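# Seat the pale frame squarely in the blue frame

## Task

Lower the pale frame into the blue frame until it rests fully down and aligned in the blue frame's funnel, then leave both hands clear so that neither hand touches either frame.

## Robot and tools

Robot: two arms, left_arm and right_arm. Each has a five-finger hand; the left is a mirror of the right. Base positions in metres: left_arm at (+0.017, +0.323, 0) and right_arm at (+0.001, -0.244, 0), each yawed about 1-2 degrees. A camera stand is fixed behind them.

Scene frame: the origin is at table height, midway between the arms' nominal bases. +z points up and +x points out over the table. left_arm is on the +y side; this does not match which side it appears on in images. All printed poses use this frame. Readings can be off by a few centimetres, more at long reach.

Hand point: a point fixed to the palm, about 0.15 m out from the wrist face along the fingers and 0.05 m in front of the palm. Its axes:
- +z runs along the straight fingers; straight fingertips reach 0.06-0.07 m past the point.
- +y points out of the palm; the finger centre lines lie 0.06 m behind the point.
- +x runs across the palm, away from the thumb on the right hand and toward the thumb on the left.
A wrist bracket on the little-finger side sticks out and can strike objects.

Row layout: every row is 28 numbers in [-1, 1], always covering both arms, in this order:
- left pose: dx, dy, dz, rx, ry, rz
- left hand: thumb_turn, thumb_bend, index, middle, ring, little, force_limit, speed
- right pose: dx, dy, dz, rx, ry, rz
- right hand: the same eight numbers as the left hand.

Pose numbers are offsets, not absolute poses. They count from that arm's Hand target as it stood when the action or move began, along the scene axes. 1.0 equals 0.6 m for dx, dy, dz and 180 degrees for rx, ry, rz. rx, ry, rz form one rotation vector, applied about the Hand target's position. Sending the same offset again moves the arm further. Six zeros re-request the current Hand target.

Hand numbers are absolute targets, not offsets:
- Motors: -1 is open (thumb beside the palm, fingers straight) and +1 is closed (thumb in front of the palm, fingers curled).
- force_limit: -1 to +1 maps to about 0-10 N at the fingertip, or 0-15 N for the two thumb motors.
- speed: -1 is nearly still, rising to full speed at +0.48 and above.
There is no 'no change' value. To hold a hand as it is, resend the last eight numbers you sent it. If you have sent none yet, send its hand_measured values plus its hand_force_limit and hand_speed.

Gripping: with the thumb turned in, the hand grips things about 0.035-0.065 m thick, or a handle down to about 0.025 m. For a gentle grip, close with speed at -0.94 or lower. To squeeze harder, raise force_limit and send a target more closed than hand_measured. To loosen, send a target more open than hand_measured.

execute_actions:
- actions: a list of actions. Each action is up to 15 rows, one per 1/30 s step; a shorter action holds its last row.
- Every row in an action counts from the action's starting Hand target.
- cameras: a list of names, ["all"], or [] for none. An empty actions list returns state plus all images.

move: drives each hand point in a straight line to its target.
- target: one 28-number row, or a list of up to 15 rows. Every row counts from the same starting Hand targets, not from the previous row.
- speed: m/s, 0.002 to 4.3, default 0.25. Turning is capped at twice this value in rad/s. Give one number, or one per target.
- blend: metres of corner rounding per target; 0 stops at each target.
- blocking: false returns after about 0.5 s while the move continues.
- cameras: as above.
A move ignores obstacles and the other arm, and is capped at 10 s. Faster moves overshoot and hit harder. The result adds a move: line giving the ending (done, off_target, moving, held, fault) and any limits (paced: the pose was clipped; held: steps were withheld).

Other tools:
- wait: seconds (0-10) lets the scene run on; it returns early if a running move ends.
- stop: brakes the running move.
- zoom_image: camera (cam_high, cam_left_wrist or cam_right_wrist) and region [x0, y0, x1, y1] in pixels, at most 504 wide and 504 high, taken from that camera's newest image. All images are 672x504.
- show_instructions: shows the reference pages.
- finished_scene: takes scene, the current scene number, and cannot be undone. Call it only once the frame is seated and both hands are clear.

Results list, per arm:
- end_effector_position (m) and end_effector_quat_wxyz.
- Hand target: the last commanded pose after clipping.
- Joint positions, velocities and torques. Torques include gravity and offsets.
- hand_measured, hand_stopped_by (moving, target, force, stalled, fault), hand_load_n, hand_force_limit and hand_speed, each in the hand's motor order. A lost grip shows as hand_load_n dropping to about 0.
MOTOR HOT warns of heating. OVER-TEMPERATURE FAULT means that arm's joints have gone limp.

Cautions:
- Each step limits commanded rotation to 40 degrees from the measured orientation.
- Arms often rest 1-3 cm (sometimes 5 cm) short of the target, usually low; the elbow may sag under load. Send the gap as a further offset.
- Do not route a path close past an arm's own base.
- Keep the two hands from hitting or squeezing each other.
- Avoid drops, releasing a moving part, fast impacts and hard presses into the table or the blue frame.
- Never let anything leave the table.
- A blocked arm keeps pushing; command it back past its hand point to relieve it.
- Long holding or stretched poses heat the motors.
- Loose parts may get nudged now and then.

Each tool is called after ">>>" in YAML: its name, and indented under it one key for each argument.

Reference images:

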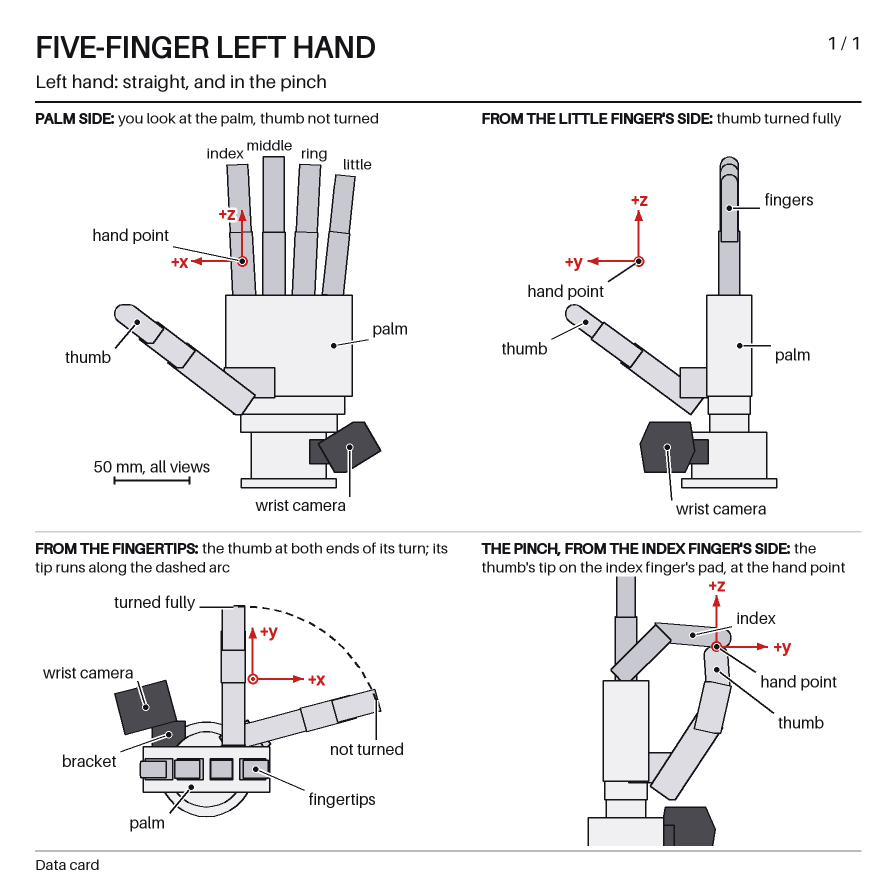

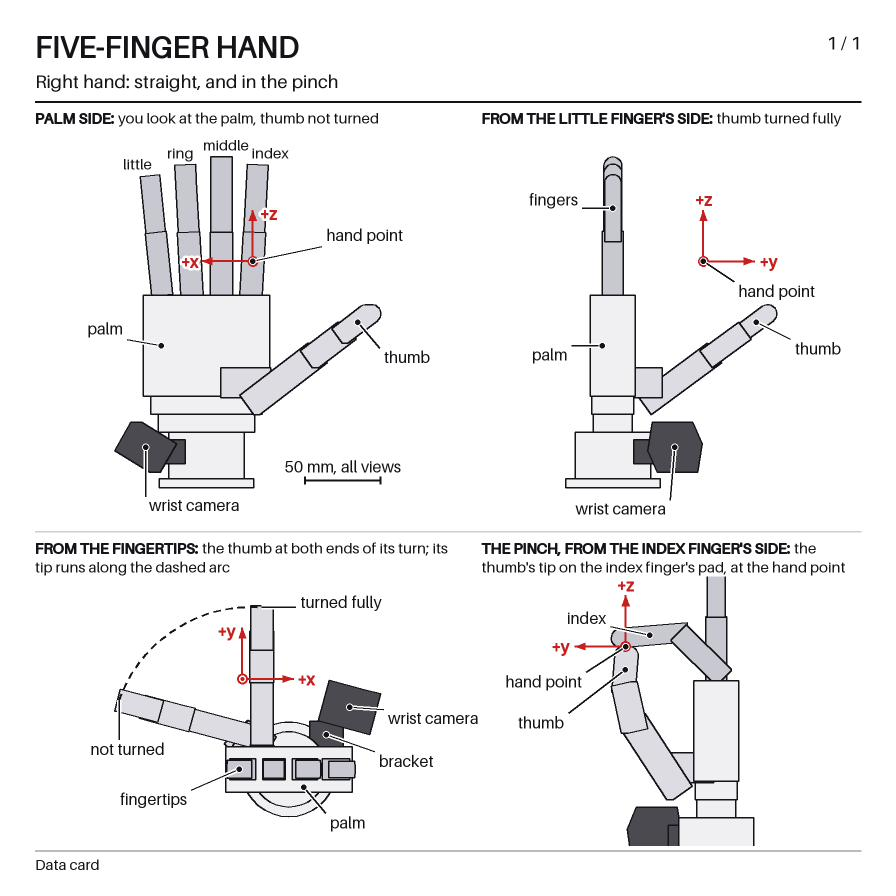

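## Session

>>> execute_actions:
  actions: []

Scene clock: 0.00 s.
left_arm: end_effector_position=(+0.5401, +0.1806, +0.2433) hand_measured=(-1.000, -1.000, -1.000, -1.000, -1.000, -1.000) hand_load_n=(+0.0, +0.0, +0.0, +0.0, -0.5, +0.0) hand_stopped_by=(target, target, target, target, target, target) hand_force_limit=0.00 hand_speed=-0.80 end_effector_quat_wxyz=(-0.130, +0.777, -0.610, +0.089) | right_arm: end_effector_position=(+0.4189, -0.1557, +0.2486) hand_measured=(-1.000, -1.000, -1.000, -1.000, -1.000, -1.000) hand_load_n=(+0.0, +0.0, -0.5, +0.0, +0.0, +0.0) hand_stopped_by=(target, target, target, target, target, target) hand_force_limit=0.00 hand_speed=-0.80 end_effector_quat_wxyz=(+0.412, -0.181, +0.875, -0.180)
Joint positions: left_arm=[-0.182 1.666 1.711 -1.341 -0.157 -0.442] | right_arm=[0.254 0.857 0.745 -0.57 0.331 1.212]
Joint velocities: within noise
Joint torques (N m): no reading
Heat: left arm: hottest shoulder 21 °C; right arm: hottest shoulder 22 °C.
Hand target: left_arm +0.5469, +0.1790, +0.2536; -0.135, +0.776, -0.608, +0.101 | right_arm +0.4245, -0.1545, +0.2640; +0.424, -0.178, +0.869, -0.180

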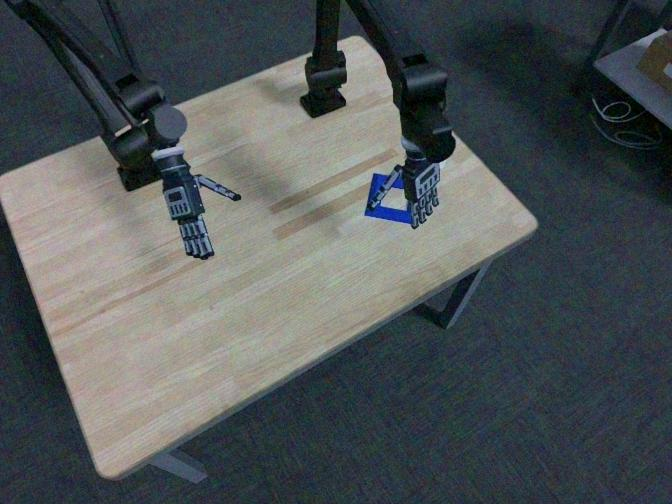

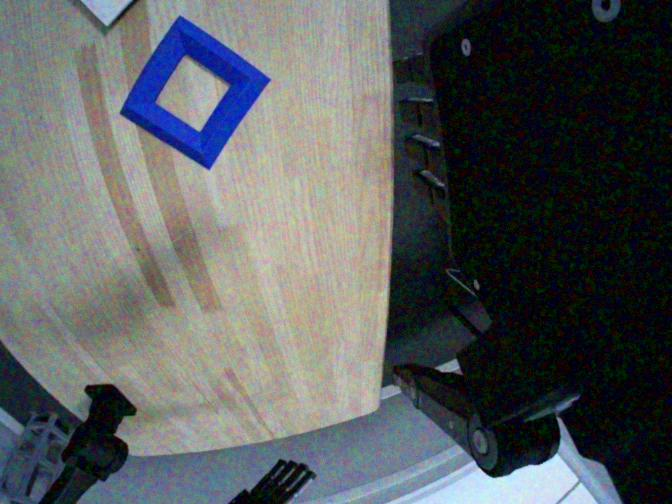

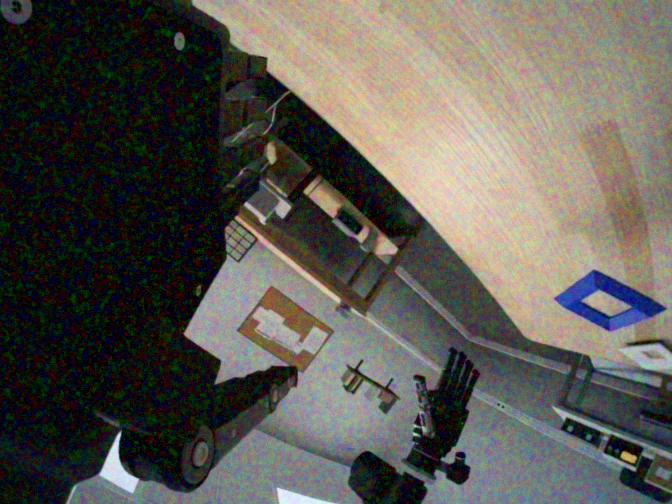

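>>> zoom_image:
  camera: "cam_high"
  region: [330, 100, 530, 250]

>>> zoom_image:
  camera: "cam_left_wrist"
  region: [0, 0, 400, 200]

>>> zoom_image:
  camera: "cam_right_wrist"
  region: [500, 220, 672, 400]

Scaled by 2.520 from the camera's 672x504 image, which has a finer 960x720 frame.

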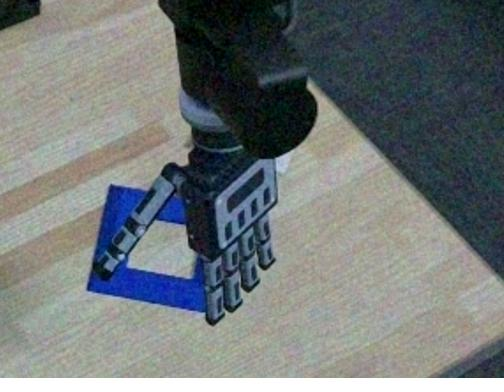

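Scaled by 1.260 from the camera's 672x504 image, which has a finer 960x720 frame.

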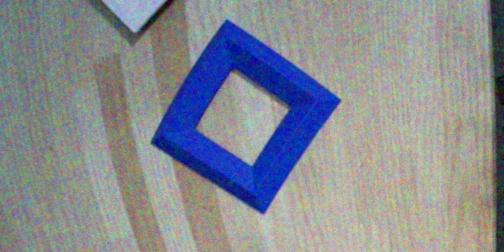

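Scaled by 2.800 from the camera's 672x504 image, which has a finer 960x720 frame.

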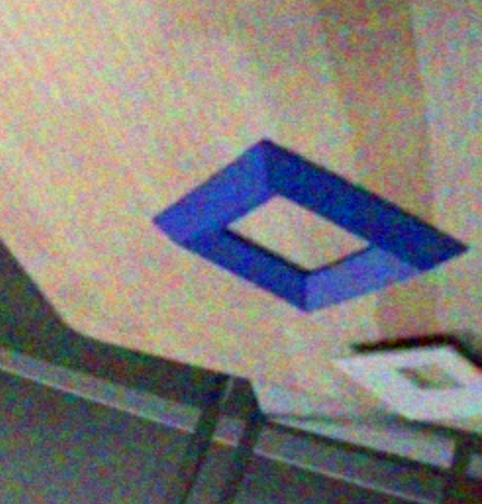

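>>> move:
  target: [-0.35, 0.15, 0.2, 0,0,0, -1,-1,-1,-1,-1,-1,0,0, -0.2,-0.1,0.15,0,0,0,-1,-1,-1,-1,-1,-1,0,0]
  cameras: ["all"]

Scene clock: 11.73 s.
left_arm: end_effector_position=(+0.3375, +0.2646, +0.3740) hand_measured=(-1.000, -1.000, -1.000, -1.000, -1.000, -1.000) hand_load_n=(+0.0, +0.0, +0.0, +0.0, +0.0, +0.0) hand_stopped_by=(target, target, target, target, target, target) hand_force_limit=0.00 hand_speed=0.00 end_effector_quat_wxyz=(-0.138, +0.777, -0.605, +0.106) | right_arm: end_effector_position=(+0.3034, -0.2117, +0.3205) hand_measured=(-1.000, -1.000, -1.000, -1.000, -1.000, -1.000) hand_load_n=(+0.0, +0.0, +0.0, +0.0, +0.0, +0.0) hand_stopped_by=(target, target, target, target, target, target) hand_force_limit=0.00 hand_speed=0.00 end_effector_quat_wxyz=(+0.403, -0.181, +0.880, -0.172)
Joint positions: left_arm=[-0.06 1.145 1.531 -1.627 -0.119 -0.329] | right_arm=[0.022 0.506 0.825 -0.99 0.139 1.074]
Joint torques (N m): left_arm=[-0.26 -3.78 8.21 0.59 -0.05 0.17] | right_arm=[-1.79 1.38 14.83 2.06 -0.19 0.05]
Heat: left arm: hottest shoulder 22 °C; right arm: hottest elbow 23 °C.
Hand target: left_arm +0.3369, +0.2691, +0.3736; -0.135, +0.776, -0.608, +0.101 | right_arm +0.3045, -0.2145, +0.3539; +0.424, -0.178, +0.870, -0.180
Off the commanded pose: left_arm 0.004 m, 1 deg | right_arm 0.034 m, 3 deg.
move: off_target (right_arm)

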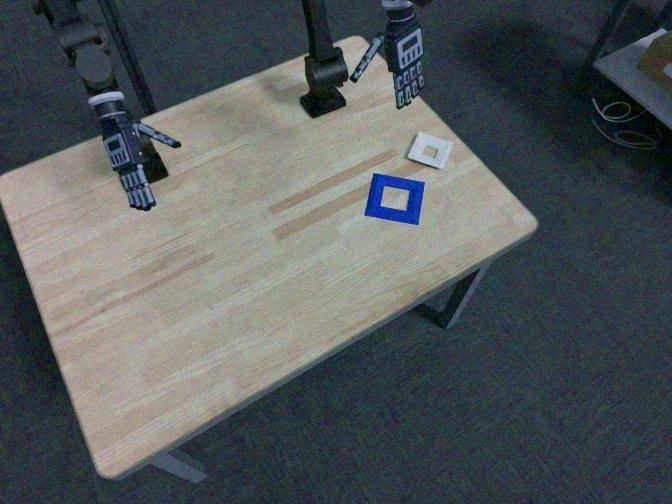

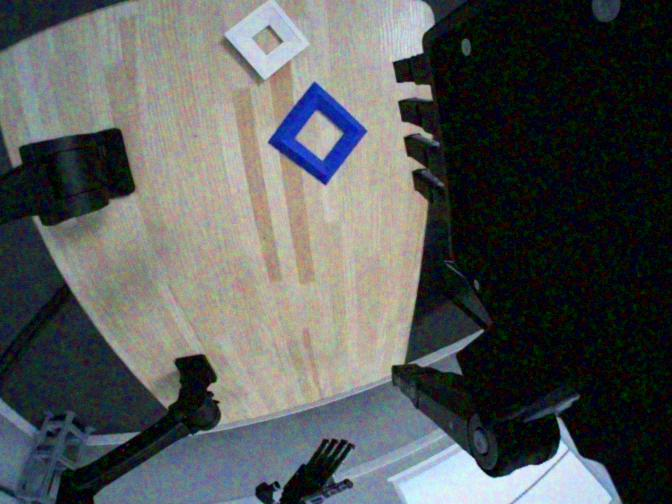

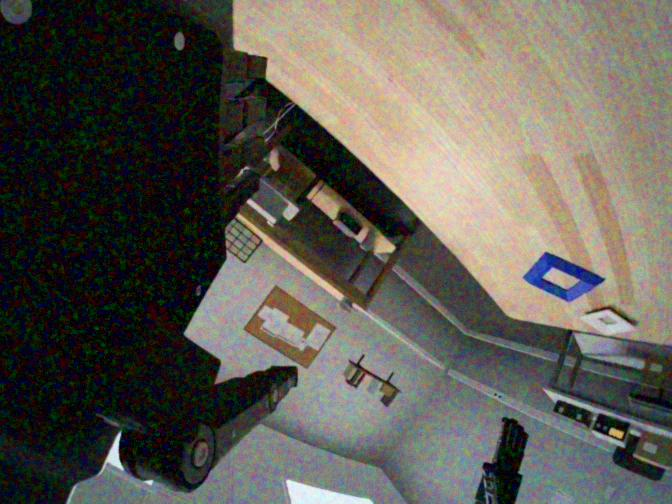

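>>> zoom_image:
  camera: "cam_high"
  region: [350, 120, 470, 240]

>>> zoom_image:
  camera: "cam_left_wrist"
  region: [200, 0, 400, 200]

Scaled by 4.200 from the camera's 672x504 image, which has a finer 960x720 frame.

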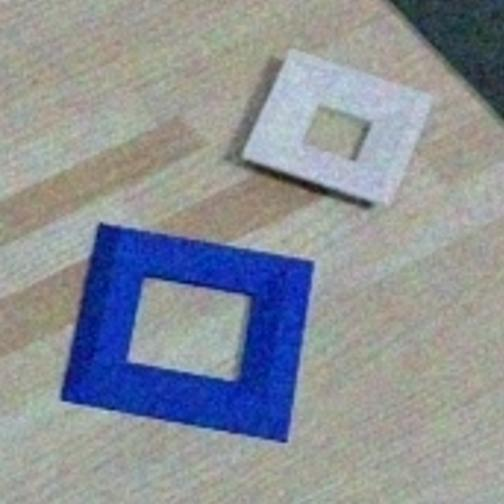

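Scaled by 2.520 from the camera's 672x504 image, which has a finer 960x720 frame.

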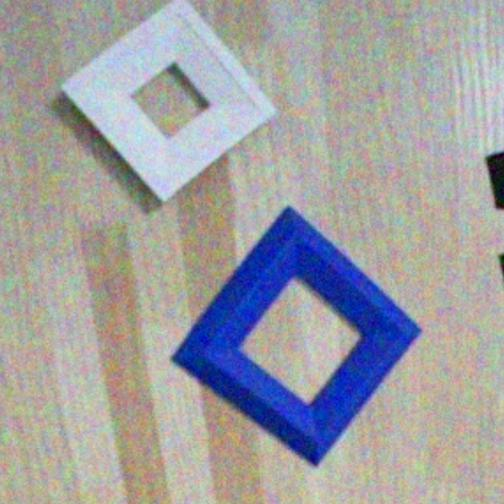

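>>> zoom_image:
  camera: "cam_high"
  region: [330, 0, 450, 120]

>>> zoom_image:
  camera: "cam_high"
  region: [80, 80, 200, 220]

>>> zoom_image:
  camera: "cam_high"
  region: [280, 20, 400, 140]

Scaled by 4.200 from the camera's 672x504 image, which has a finer 960x720 frame.

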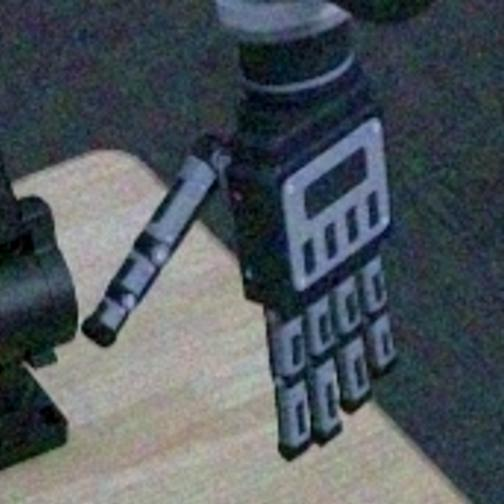

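Scaled by 3.600 from the camera's 672x504 image, which has a finer 960x720 frame.

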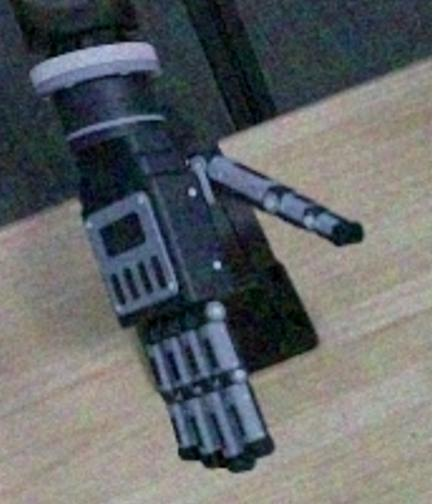

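Scaled by 4.200 from the camera's 672x504 image, which has a finer 960x720 frame.

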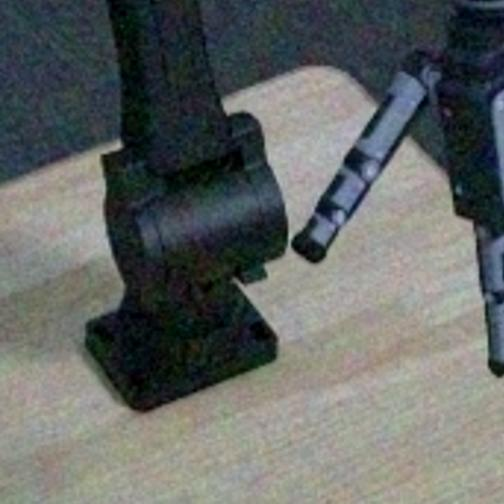

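>>> move:
  target: [0.063, 0.37, -0.289, 0.1003,-0.216,0.1215, 1,-1,-1,-1,-1,-1,0,0, 0,0,0,0,0,0,-1,-1,-1,-1,-1,-1,0,0]
  cameras: ["all"]

Scene clock: 82.90 s.
left_arm: end_effector_position=(+0.3741, +0.4845, +0.1992) hand_measured=(+1.000, -1.000, -1.000, -1.000, -1.000, -1.000) hand_load_n=(+0.0, +0.0, +0.0, +0.0, +0.0, +0.5) hand_stopped_by=(target, target, target, target, target, target) hand_force_limit=0.00 hand_speed=0.00 end_effector_quat_wxyz=(-0.455, +0.771, -0.382, +0.232) | right_arm: end_effector_position=(+0.3033, -0.2117, +0.3205) hand_measured=(-1.000, -1.000, -1.000, -1.000, -1.000, -1.000) hand_load_n=(-0.5, +0.0, +0.0, +0.0, +0.0, +0.0) hand_stopped_by=(target, target, target, target, target, target) hand_force_limit=0.00 hand_speed=0.00 end_effector_quat_wxyz=(+0.403, -0.181, +0.880, -0.172)
Joint positions: left_arm=[0.471 0.798 0.618 -0.33 -0.185 -0.114] | right_arm=[0.021 0.506 0.825 -0.99 0.139 1.073]
Joint torques (N m): left_arm=[-0.32 -1.14 9.17 2.56 -0.04 0.18] | right_arm=[-1.55 1.49 14.82 2.14 -0.19 0.07]
Heat: left arm: hottest elbow 28 °C; right arm: hottest elbow 37 °C.
Hand target: left_arm +0.3747, +0.4910, +0.2002; -0.461, +0.767, -0.382, +0.229 | right_arm +0.3045, -0.2146, +0.3539; +0.424, -0.178, +0.870, -0.180
Off the commanded pose: left_arm 0.007 m, 1 deg | right_arm 0.034 m, 3 deg.
move: off_target (right_arm)

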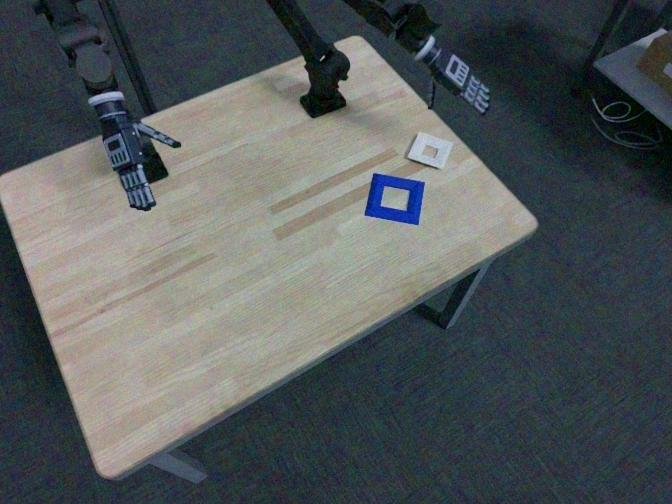

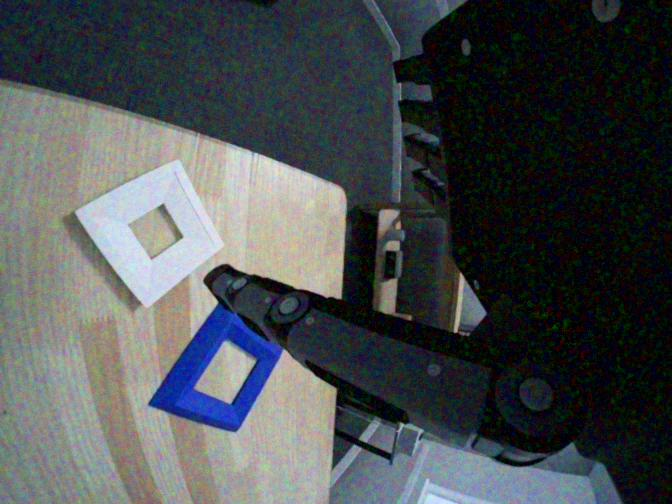

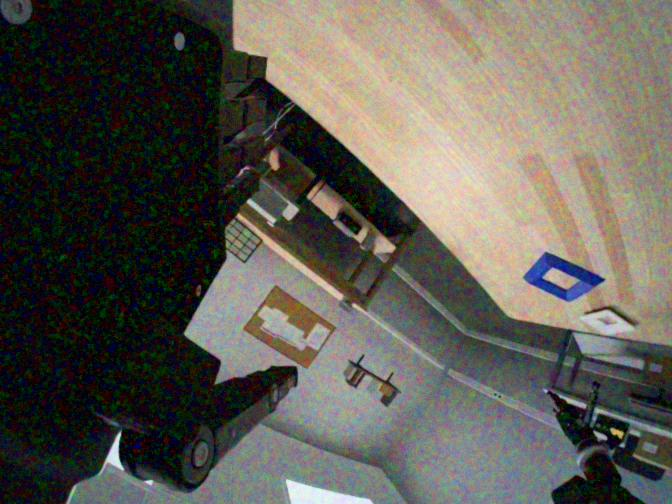

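>>> zoom_image:
  camera: "cam_left_wrist"
  region: [50, 130, 350, 450]

>>> zoom_image:
  camera: "cam_high"
  region: [390, 20, 510, 190]

Scaled by 1.575 from the camera's 672x504 image, which has a finer 960x720 frame.

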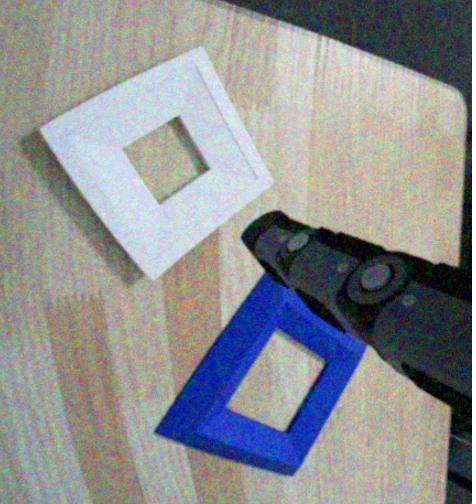

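Scaled by 2.965 from the camera's 672x504 image, which has a finer 960x720 frame.

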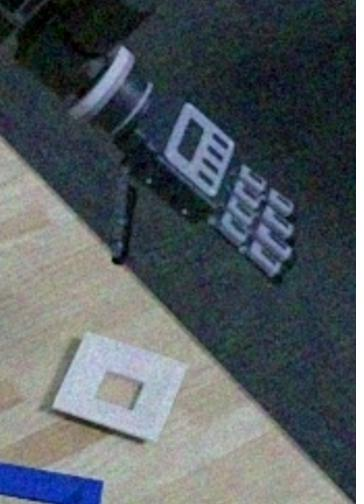

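>>> move:
  target: [0, 0.008, -0.15, 0,0,0, 1,-0.4,-0.4,-0.4,-1,-1,0,0, 0,0,0,0,0,0,-1,-1,-1,-1,-1,-1,0,0]
  cameras: ["cam_high","cam_left_wrist"]

Scene clock: 109.37 s.
left_arm: end_effector_position=(+0.3731, +0.4887, +0.1080) hand_measured=(+1.000, -0.400, -0.400, -0.400, -1.000, -1.000) hand_load_n=(+0.0, +0.0, +0.0, +0.0, +0.0, +0.0) hand_stopped_by=(target, target, target, target, target, target) hand_force_limit=0.00 hand_speed=0.00 end_effector_quat_wxyz=(-0.454, +0.771, -0.382, +0.232) | right_arm: end_effector_position=(+0.3033, -0.2117, +0.3205) hand_measured=(-1.000, -1.000, -1.000, -1.000, -1.000, -1.000) hand_load_n=(+0.0, +0.0, +0.0, +0.0, +0.0, +0.0) hand_stopped_by=(target, target, target, target, target, target) hand_force_limit=0.00 hand_speed=0.00 end_effector_quat_wxyz=(+0.403, -0.181, +0.880, -0.172)
Joint positions: left_arm=[0.488 0.925 0.422 -0.007 -0.169 -0.105] | right_arm=[0.021 0.506 0.825 -0.99 0.139 1.073]
Joint torques (N m): left_arm=[-0.21 -1.2 8.73 2.43 -0.02 0.17] | right_arm=[-1.67 1.49 14.79 2.13 -0.17 0.04]
Heat: left arm: hottest elbow 30 °C; right arm: hottest elbow 40 °C.
Hand target: left_arm +0.3748, +0.4958, +0.1102; -0.461, +0.767, -0.382, +0.229 | right_arm +0.3045, -0.2146, +0.3539; +0.424, -0.178, +0.870, -0.180
Off the commanded pose: left_arm 0.008 m, 1 deg | right_arm 0.034 m, 3 deg.
move: off_target (right_arm)
Images, in order (width x height): cam_high 672x504, cam_left_wrist 672x504.

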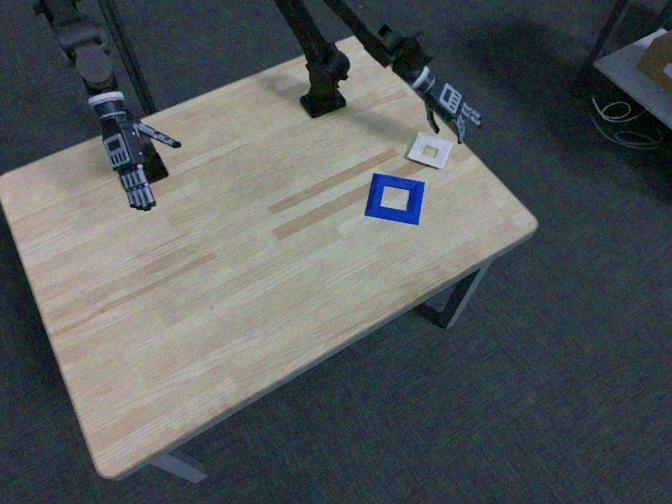

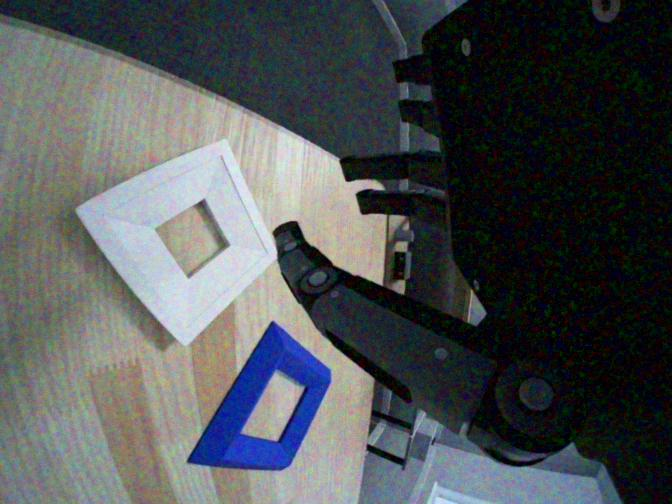

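>>> zoom_image:
  camera: "cam_left_wrist"
  region: [60, 110, 480, 450]

Scaled by 1.200 from the camera's 672x504 image, which has a finer 960x720 frame.

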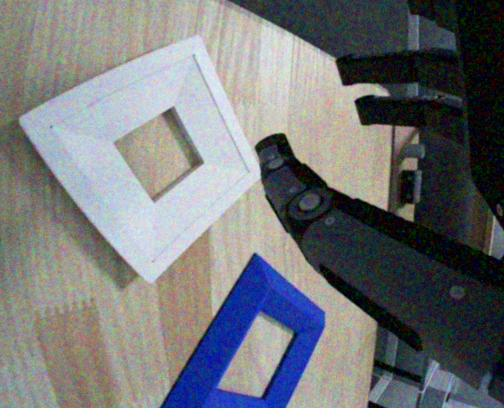

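>>> move:
  target: [0.002, 0.001, -0.08, -0.0267,0.0355,0.006, 1,-0.5,-0.4,-0.4,-1,-1,0,0, 0,0,0,0,0,0,-1,-1,-1,-1,-1,-1,0,0]
  cameras: ["cam_high","cam_left_wrist"]
  speed: 0.15

Scene clock: 123.23 s.
left_arm: end_effector_position=(+0.3652, +0.4867, +0.0507) hand_measured=(+1.000, -0.500, -0.400, -0.400, -1.000, -1.000) hand_load_n=(+0.0, +0.0, +0.0, +0.0, +0.0, +0.0) hand_stopped_by=(target, target, target, target, target, target) hand_force_limit=0.00 hand_speed=0.00 end_effector_quat_wxyz=(-0.400, +0.801, -0.404, +0.190) | right_arm: end_effector_position=(+0.3033, -0.2117, +0.3205) hand_measured=(-1.000, -1.000, -1.000, -1.000, -1.000, -1.000) hand_load_n=(-0.5, +0.0, -0.5, +0.0, +0.0, +0.0) hand_stopped_by=(target, target, target, target, target, target) hand_force_limit=0.00 hand_speed=0.00 end_effector_quat_wxyz=(+0.403, -0.181, +0.880, -0.172)
Joint positions: left_arm=[0.493 1.081 0.422 -0.006 -0.166 -0.105] | right_arm=[0.021 0.506 0.825 -0.99 0.139 1.073]
Joint torques (N m): left_arm=[-0.38 -2.55 9.59 2.07 -0.04 -0.16] | right_arm=[-2.14 1.79 14.8 2.09 -0.2 0.03]
Heat: left arm: hottest elbow 30 °C; right arm: hottest elbow 41 °C.
Hand target: left_arm +0.3760, +0.4964, +0.0623; -0.409, +0.801, -0.390, +0.198 | right_arm +0.3045, -0.2146, +0.3539; +0.424, -0.178, +0.870, -0.180
Off the commanded pose: left_arm 0.018 m, 2 deg | right_arm 0.034 m, 3 deg.
move: off_target (left_arm, right_arm)
Images, in order (width x height): cam_high 672x504, cam_left_wrist 672x504.

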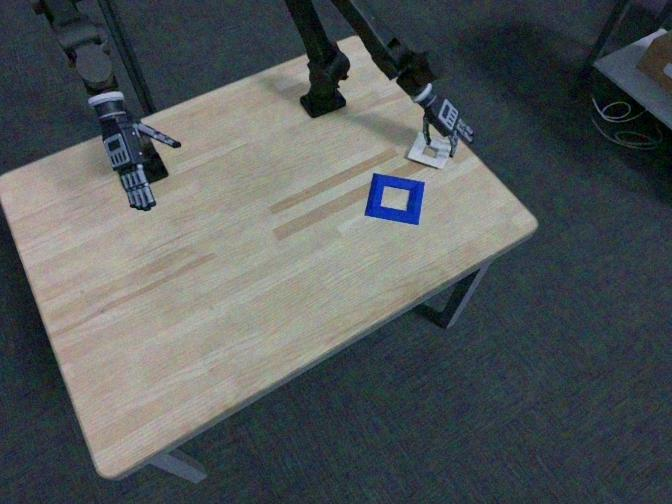

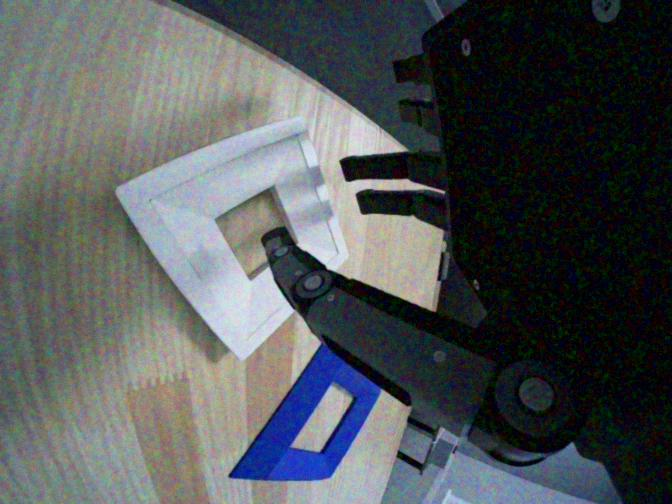

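>>> zoom_image:
  camera: "cam_left_wrist"
  region: [110, 100, 470, 370]

>>> zoom_image:
  camera: "cam_high"
  region: [390, 70, 510, 190]

Scaled by 1.400 from the camera's 672x504 image, which has a finer 960x720 frame.

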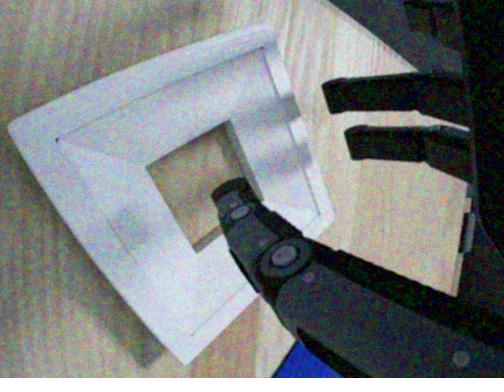

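Scaled by 4.200 from the camera's 672x504 image, which has a finer 960x720 frame.

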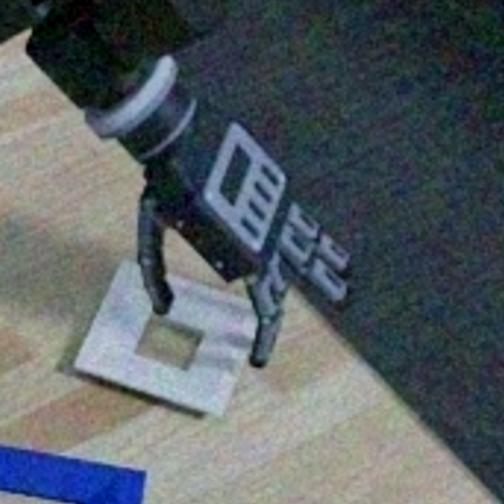

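>>> move:
  target: [0.016, 0.012, -0.018, 0,0,0, 1,-0.5,-0.4,-0.4,-1,-1,0,0, 0,0,0,0,0,0,-1,-1,-1,-1,-1,-1,0,0]
  cameras: ["cam_high","cam_left_wrist"]
  speed: 0.1

Scene clock: 143.47 s.
left_arm: end_effector_position=(+0.3691, +0.4905, +0.0365) hand_measured=(+1.000, -0.500, -0.400, -0.400, -1.000, -1.000) hand_load_n=(+0.0, +0.0, +0.0, +0.0, -0.5, +0.0) hand_stopped_by=(target, target, target, target, target, target) hand_force_limit=0.00 hand_speed=0.00 end_effector_quat_wxyz=(-0.394, +0.804, -0.404, +0.187) | right_arm: end_effector_position=(+0.3033, -0.2117, +0.3205) hand_measured=(-1.000, -1.000, -1.000, -1.000, -1.000, -1.000) hand_load_n=(+0.0, +0.0, +0.0, +0.0, +0.0, +0.0) hand_stopped_by=(target, target, target, target, target, target) hand_force_limit=0.00 hand_speed=0.00 end_effector_quat_wxyz=(+0.403, -0.181, +0.880, -0.172)
Joint positions: left_arm=[0.501 1.144 0.422 0.044 -0.16 -0.105] | right_arm=[0.021 0.506 0.825 -0.99 0.139 1.073]
Joint torques (N m): left_arm=[-0.32 -2.49 9.91 2.3 -0.05 -0.11] | right_arm=[-1.61 1.73 14.8 2.07 -0.16 0.02]
Heat: left arm: hottest elbow 32 °C; right arm: hottest elbow 42 °C.
Hand target: left_arm +0.3857, +0.5036, +0.0515; -0.409, +0.801, -0.390, +0.198 | right_arm +0.3045, -0.2146, +0.3539; +0.424, -0.178, +0.870, -0.180
Off the commanded pose: left_arm 0.026 m, 3 deg | right_arm 0.034 m, 3 deg.
move: off_target (left_arm, right_arm)
Images, in order (width x height): cam_high 672x504, cam_left_wrist 672x504.

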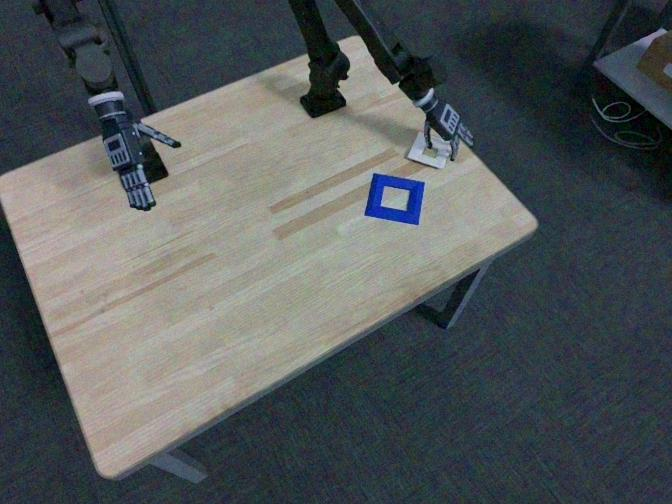

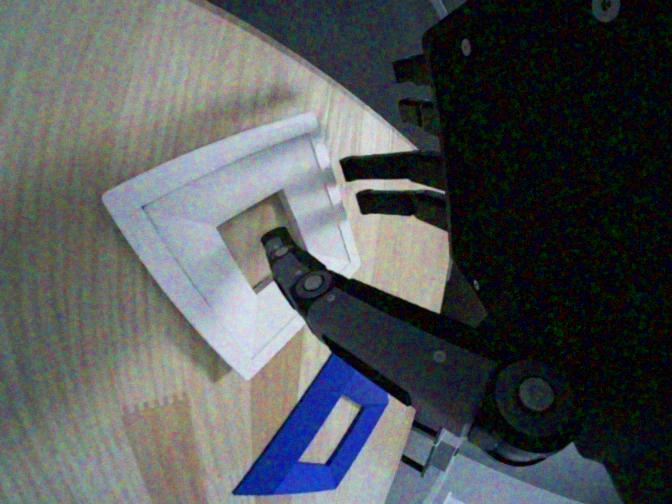

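>>> zoom_image:
  camera: "cam_left_wrist"
  region: [200, 90, 470, 300]

>>> zoom_image:
  camera: "cam_high"
  region: [390, 70, 510, 190]

Scaled by 1.867 from the camera's 672x504 image, which has a finer 960x720 frame.

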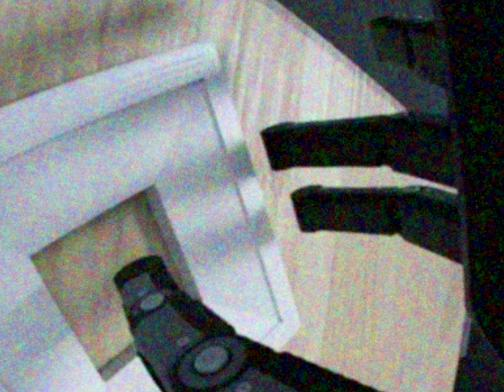

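Scaled by 4.200 from the camera's 672x504 image, which has a finer 960x720 frame.

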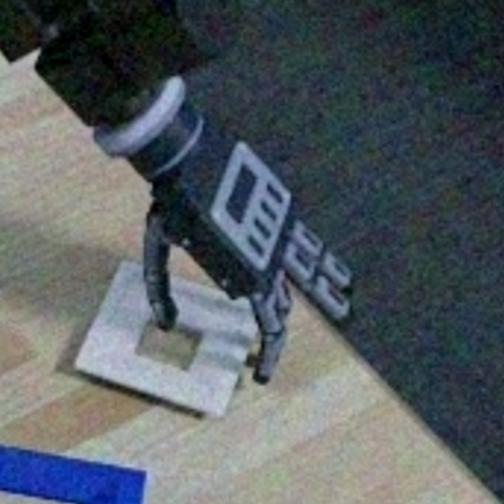

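>>> move:
  target: [0.027, -0.002, -0.005, 0,0,0, 1,-0.5,-0.4,-0.4,-1,-1,0,0, 0,0,0,0,0,0,-1,-1,-1,-1,-1,-1,0,0]
  cameras: ["cam_high","cam_left_wrist"]
  speed: 0.1

>>> zoom_image:
  camera: "cam_left_wrist"
  region: [200, 90, 470, 300]

>>> zoom_image:
  camera: "cam_high"
  region: [390, 70, 510, 190]

Scene clock: 155.63 s.
left_arm: end_effector_position=(+0.3769, +0.4969, +0.0306) hand_measured=(+1.000, -0.500, -0.400, -0.400, -1.000, -1.000) hand_load_n=(+0.0, +0.0, +0.0, +0.0, +0.0, +0.0) hand_stopped_by=(target, target, target, target, target, target) hand_force_limit=0.00 hand_speed=0.00 end_effector_quat_wxyz=(-0.394, +0.809, -0.398, +0.180) | right_arm: end_effector_position=(+0.3033, -0.2117, +0.3205) hand_measured=(-1.000, -1.000, -1.000, -1.000, -1.000, -1.000) hand_load_n=(-0.5, +0.0, +0.0, +0.0, +0.0, +0.0) hand_stopped_by=(target, target, target, target, target, target) hand_force_limit=0.00 hand_speed=0.00 end_effector_quat_wxyz=(+0.403, -0.181, +0.880, -0.172)
Joint positions: left_arm=[0.5 1.196 0.444 0.064 -0.176 -0.115] | right_arm=[0.021 0.506 0.825 -0.99 0.139 1.073]
Joint torques (N m): left_arm=[-2.37 -3.08 10.26 2.28 -0.25 -0.19] | right_arm=[-1.49 1.96 14.75 2.15 -0.16 0.04]
Heat: left arm: hottest elbow 32 °C; right arm: hottest elbow 43 °C.
Hand target: left_arm +0.4018, +0.5025, +0.0485; -0.409, +0.801, -0.390, +0.198 | right_arm +0.3045, -0.2146, +0.3539; +0.424, -0.178, +0.870, -0.180
Off the commanded pose: left_arm 0.031 m, 3 deg | right_arm 0.034 m, 3 deg.
move: off_target (left_arm, right_arm)
Images, in order (width x height): cam_high 672x504, cam_left_wrist 672x504.

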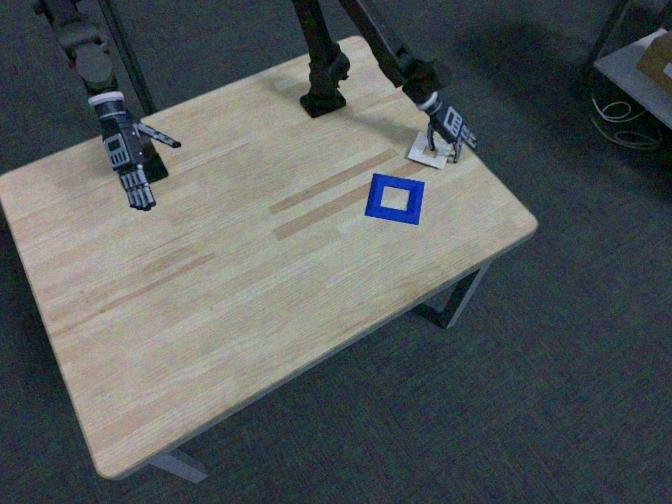

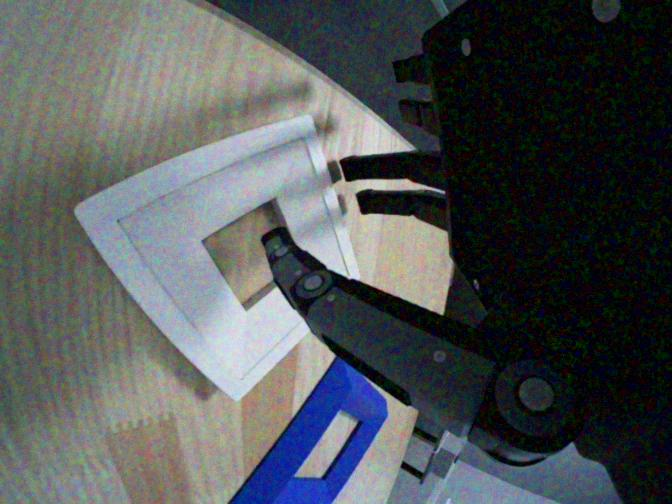

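Scaled by 1.867 from the camera's 672x504 image, which has a finer 960x720 frame.

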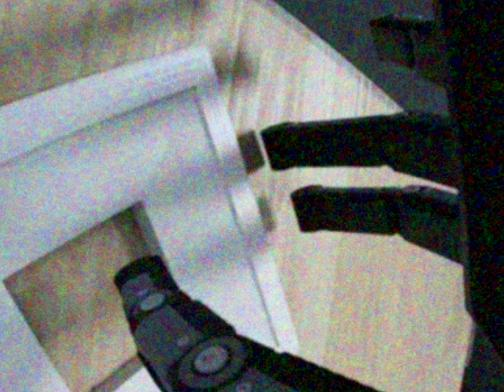

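Scaled by 4.200 from the camera's 672x504 image, which has a finer 960x720 frame.

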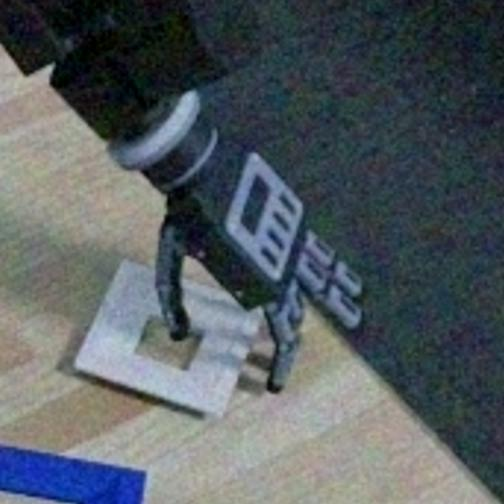

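>>> move:
  target: [0.006, -0.025, -0.003, 0,0,0, 1,-0.5,-0.4,-0.4,-1,-1,0,0, 0,0,0,0,0,0,-1,-1,-1,-1,-1,-1,0,0]
  cameras: ["cam_high","cam_left_wrist"]
  speed: 0.1

>>> zoom_image:
  camera: "cam_left_wrist"
  region: [200, 90, 470, 300]

Scene clock: 160.70 s.
left_arm: end_effector_position=(+0.3837, +0.4845, +0.0313) hand_measured=(+1.000, -0.500, -0.400, -0.400, -1.000, -1.000) hand_load_n=(+0.0, +0.0, +0.0, +0.0, +0.0, +0.0) hand_stopped_by=(target, target, target, target, target, target) hand_force_limit=0.00 hand_speed=0.00 end_effector_quat_wxyz=(-0.396, +0.807, -0.398, +0.181) | right_arm: end_effector_position=(+0.3033, -0.2117, +0.3205) hand_measured=(-1.000, -1.000, -1.000, -1.000, -1.000, -1.000) hand_load_n=(+0.0, +0.0, +0.0, +0.0, +0.0, +0.0) hand_stopped_by=(target, target, target, target, target, target) hand_force_limit=0.00 hand_speed=0.00 end_effector_quat_wxyz=(+0.403, -0.181, +0.880, -0.172)
Joint positions: left_arm=[0.449 1.196 0.444 0.064 -0.217 -0.145] | right_arm=[0.021 0.506 0.825 -0.99 0.139 1.073]
Joint torques (N m): left_arm=[-2.49 -3.14 9.74 2.29 -0.28 -0.2] | right_arm=[-1.32 1.67 14.87 2 -0.17 0.03]
Heat: left arm: hottest elbow 32 °C; right arm: hottest elbow 43 °C.
Hand target: left_arm +0.4054, +0.4875, +0.0467; -0.409, +0.801, -0.390, +0.198 | right_arm +0.3045, -0.2146, +0.3539; +0.424, -0.178, +0.870, -0.180
Off the commanded pose: left_arm 0.027 m, 3 deg | right_arm 0.034 m, 3 deg.
move: off_target (left_arm, right_arm)
Images, in order (width x height): cam_high 672x504, cam_left_wrist 672x504.

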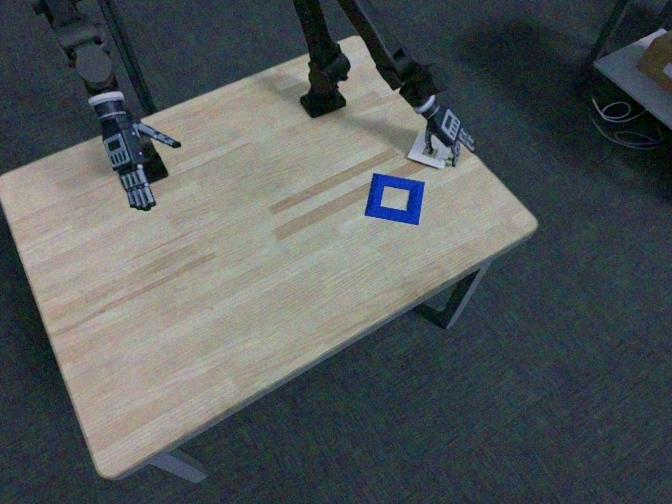

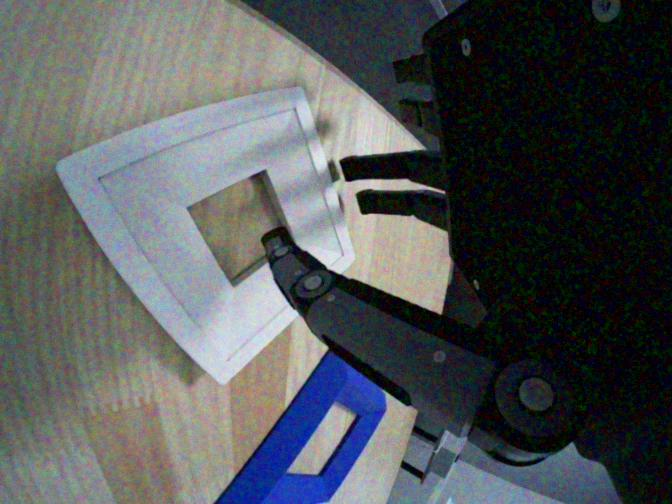

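Scaled by 1.867 from the camera's 672x504 image, which has a finer 960x720 frame.

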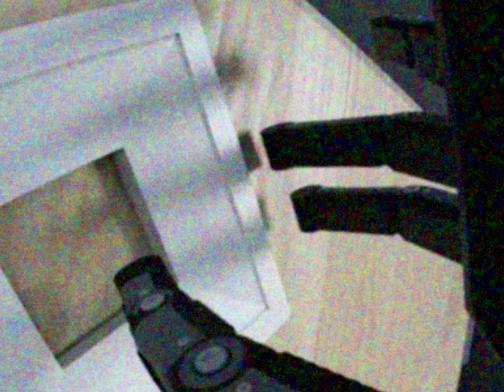

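>>> move:
  target: [0, 0, 0, 0,0,0, 1,-0.35,-0.35,-0.35,-1,-1,-0.6,-0.85, 0,0,0,0,0,0,-1,-1,-1,-1,-1,-1,0,0]
  cameras: ["cam_left_wrist"]
  speed: 0.1

>>> zoom_image:
  camera: "cam_left_wrist"
  region: [200, 90, 470, 300]

Scene clock: 165.33 s.
left_arm: end_effector_position=(+0.3837, +0.4845, +0.0314) hand_measured=(+1.000, -0.350, -0.350, -0.350, -1.000, -1.000) hand_load_n=(+0.0, +0.0, +0.0, +0.5, -0.5, +0.0) hand_stopped_by=(target, target, target, target, target, target) hand_force_limit=-0.60 hand_speed=-0.85 end_effector_quat_wxyz=(-0.396, +0.807, -0.398, +0.181) | right_arm: end_effector_position=(+0.3033, -0.2117, +0.3205) hand_measured=(-1.000, -1.000, -1.000, -1.000, -1.000, -1.000) hand_load_n=(+0.0, +0.0, +0.0, +0.0, +0.0, +0.0) hand_stopped_by=(target, target, target, target, target, target) hand_force_limit=0.00 hand_speed=0.00 end_effector_quat_wxyz=(+0.403, -0.181, +0.880, -0.172)
Joint positions: left_arm=[0.449 1.196 0.444 0.064 -0.217 -0.146] | right_arm=[0.021 0.506 0.825 -0.99 0.139 1.073]
Joint torques (N m): left_arm=[-2.49 -3.19 9.74 2.28 -0.27 -0.19] | right_arm=[-1.32 1.79 14.79 2 -0.18 0.06]
Heat: left arm: hottest elbow 32 °C; right arm: hottest elbow 43 °C.
Hand target: left_arm +0.4054, +0.4875, +0.0467; -0.409, +0.801, -0.390, +0.198 | right_arm +0.3045, -0.2146, +0.3539; +0.424, -0.178, +0.870, -0.180
Off the commanded pose: left_arm 0.027 m, 3 deg | right_arm 0.034 m, 3 deg.
move: off_target (left_arm, right_arm)
Images, in order (width x height): cam_left_wrist 672x504.

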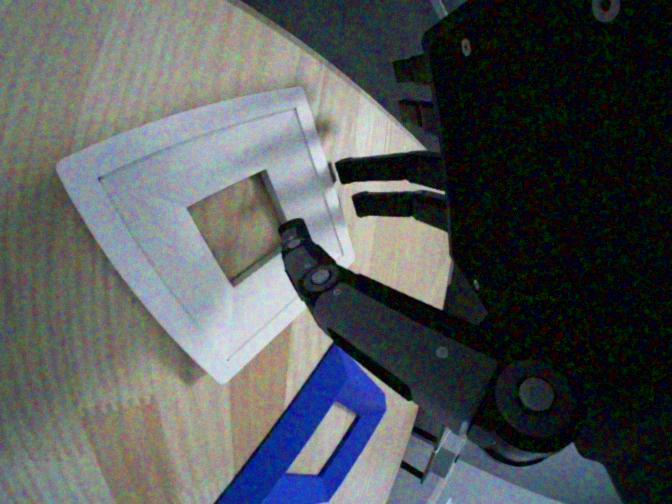

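Scaled by 1.867 from the camera's 672x504 image, which has a finer 960x720 frame.

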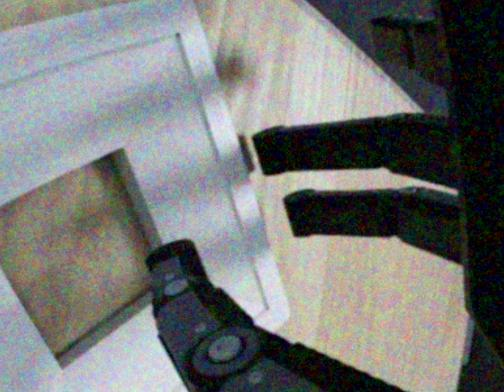

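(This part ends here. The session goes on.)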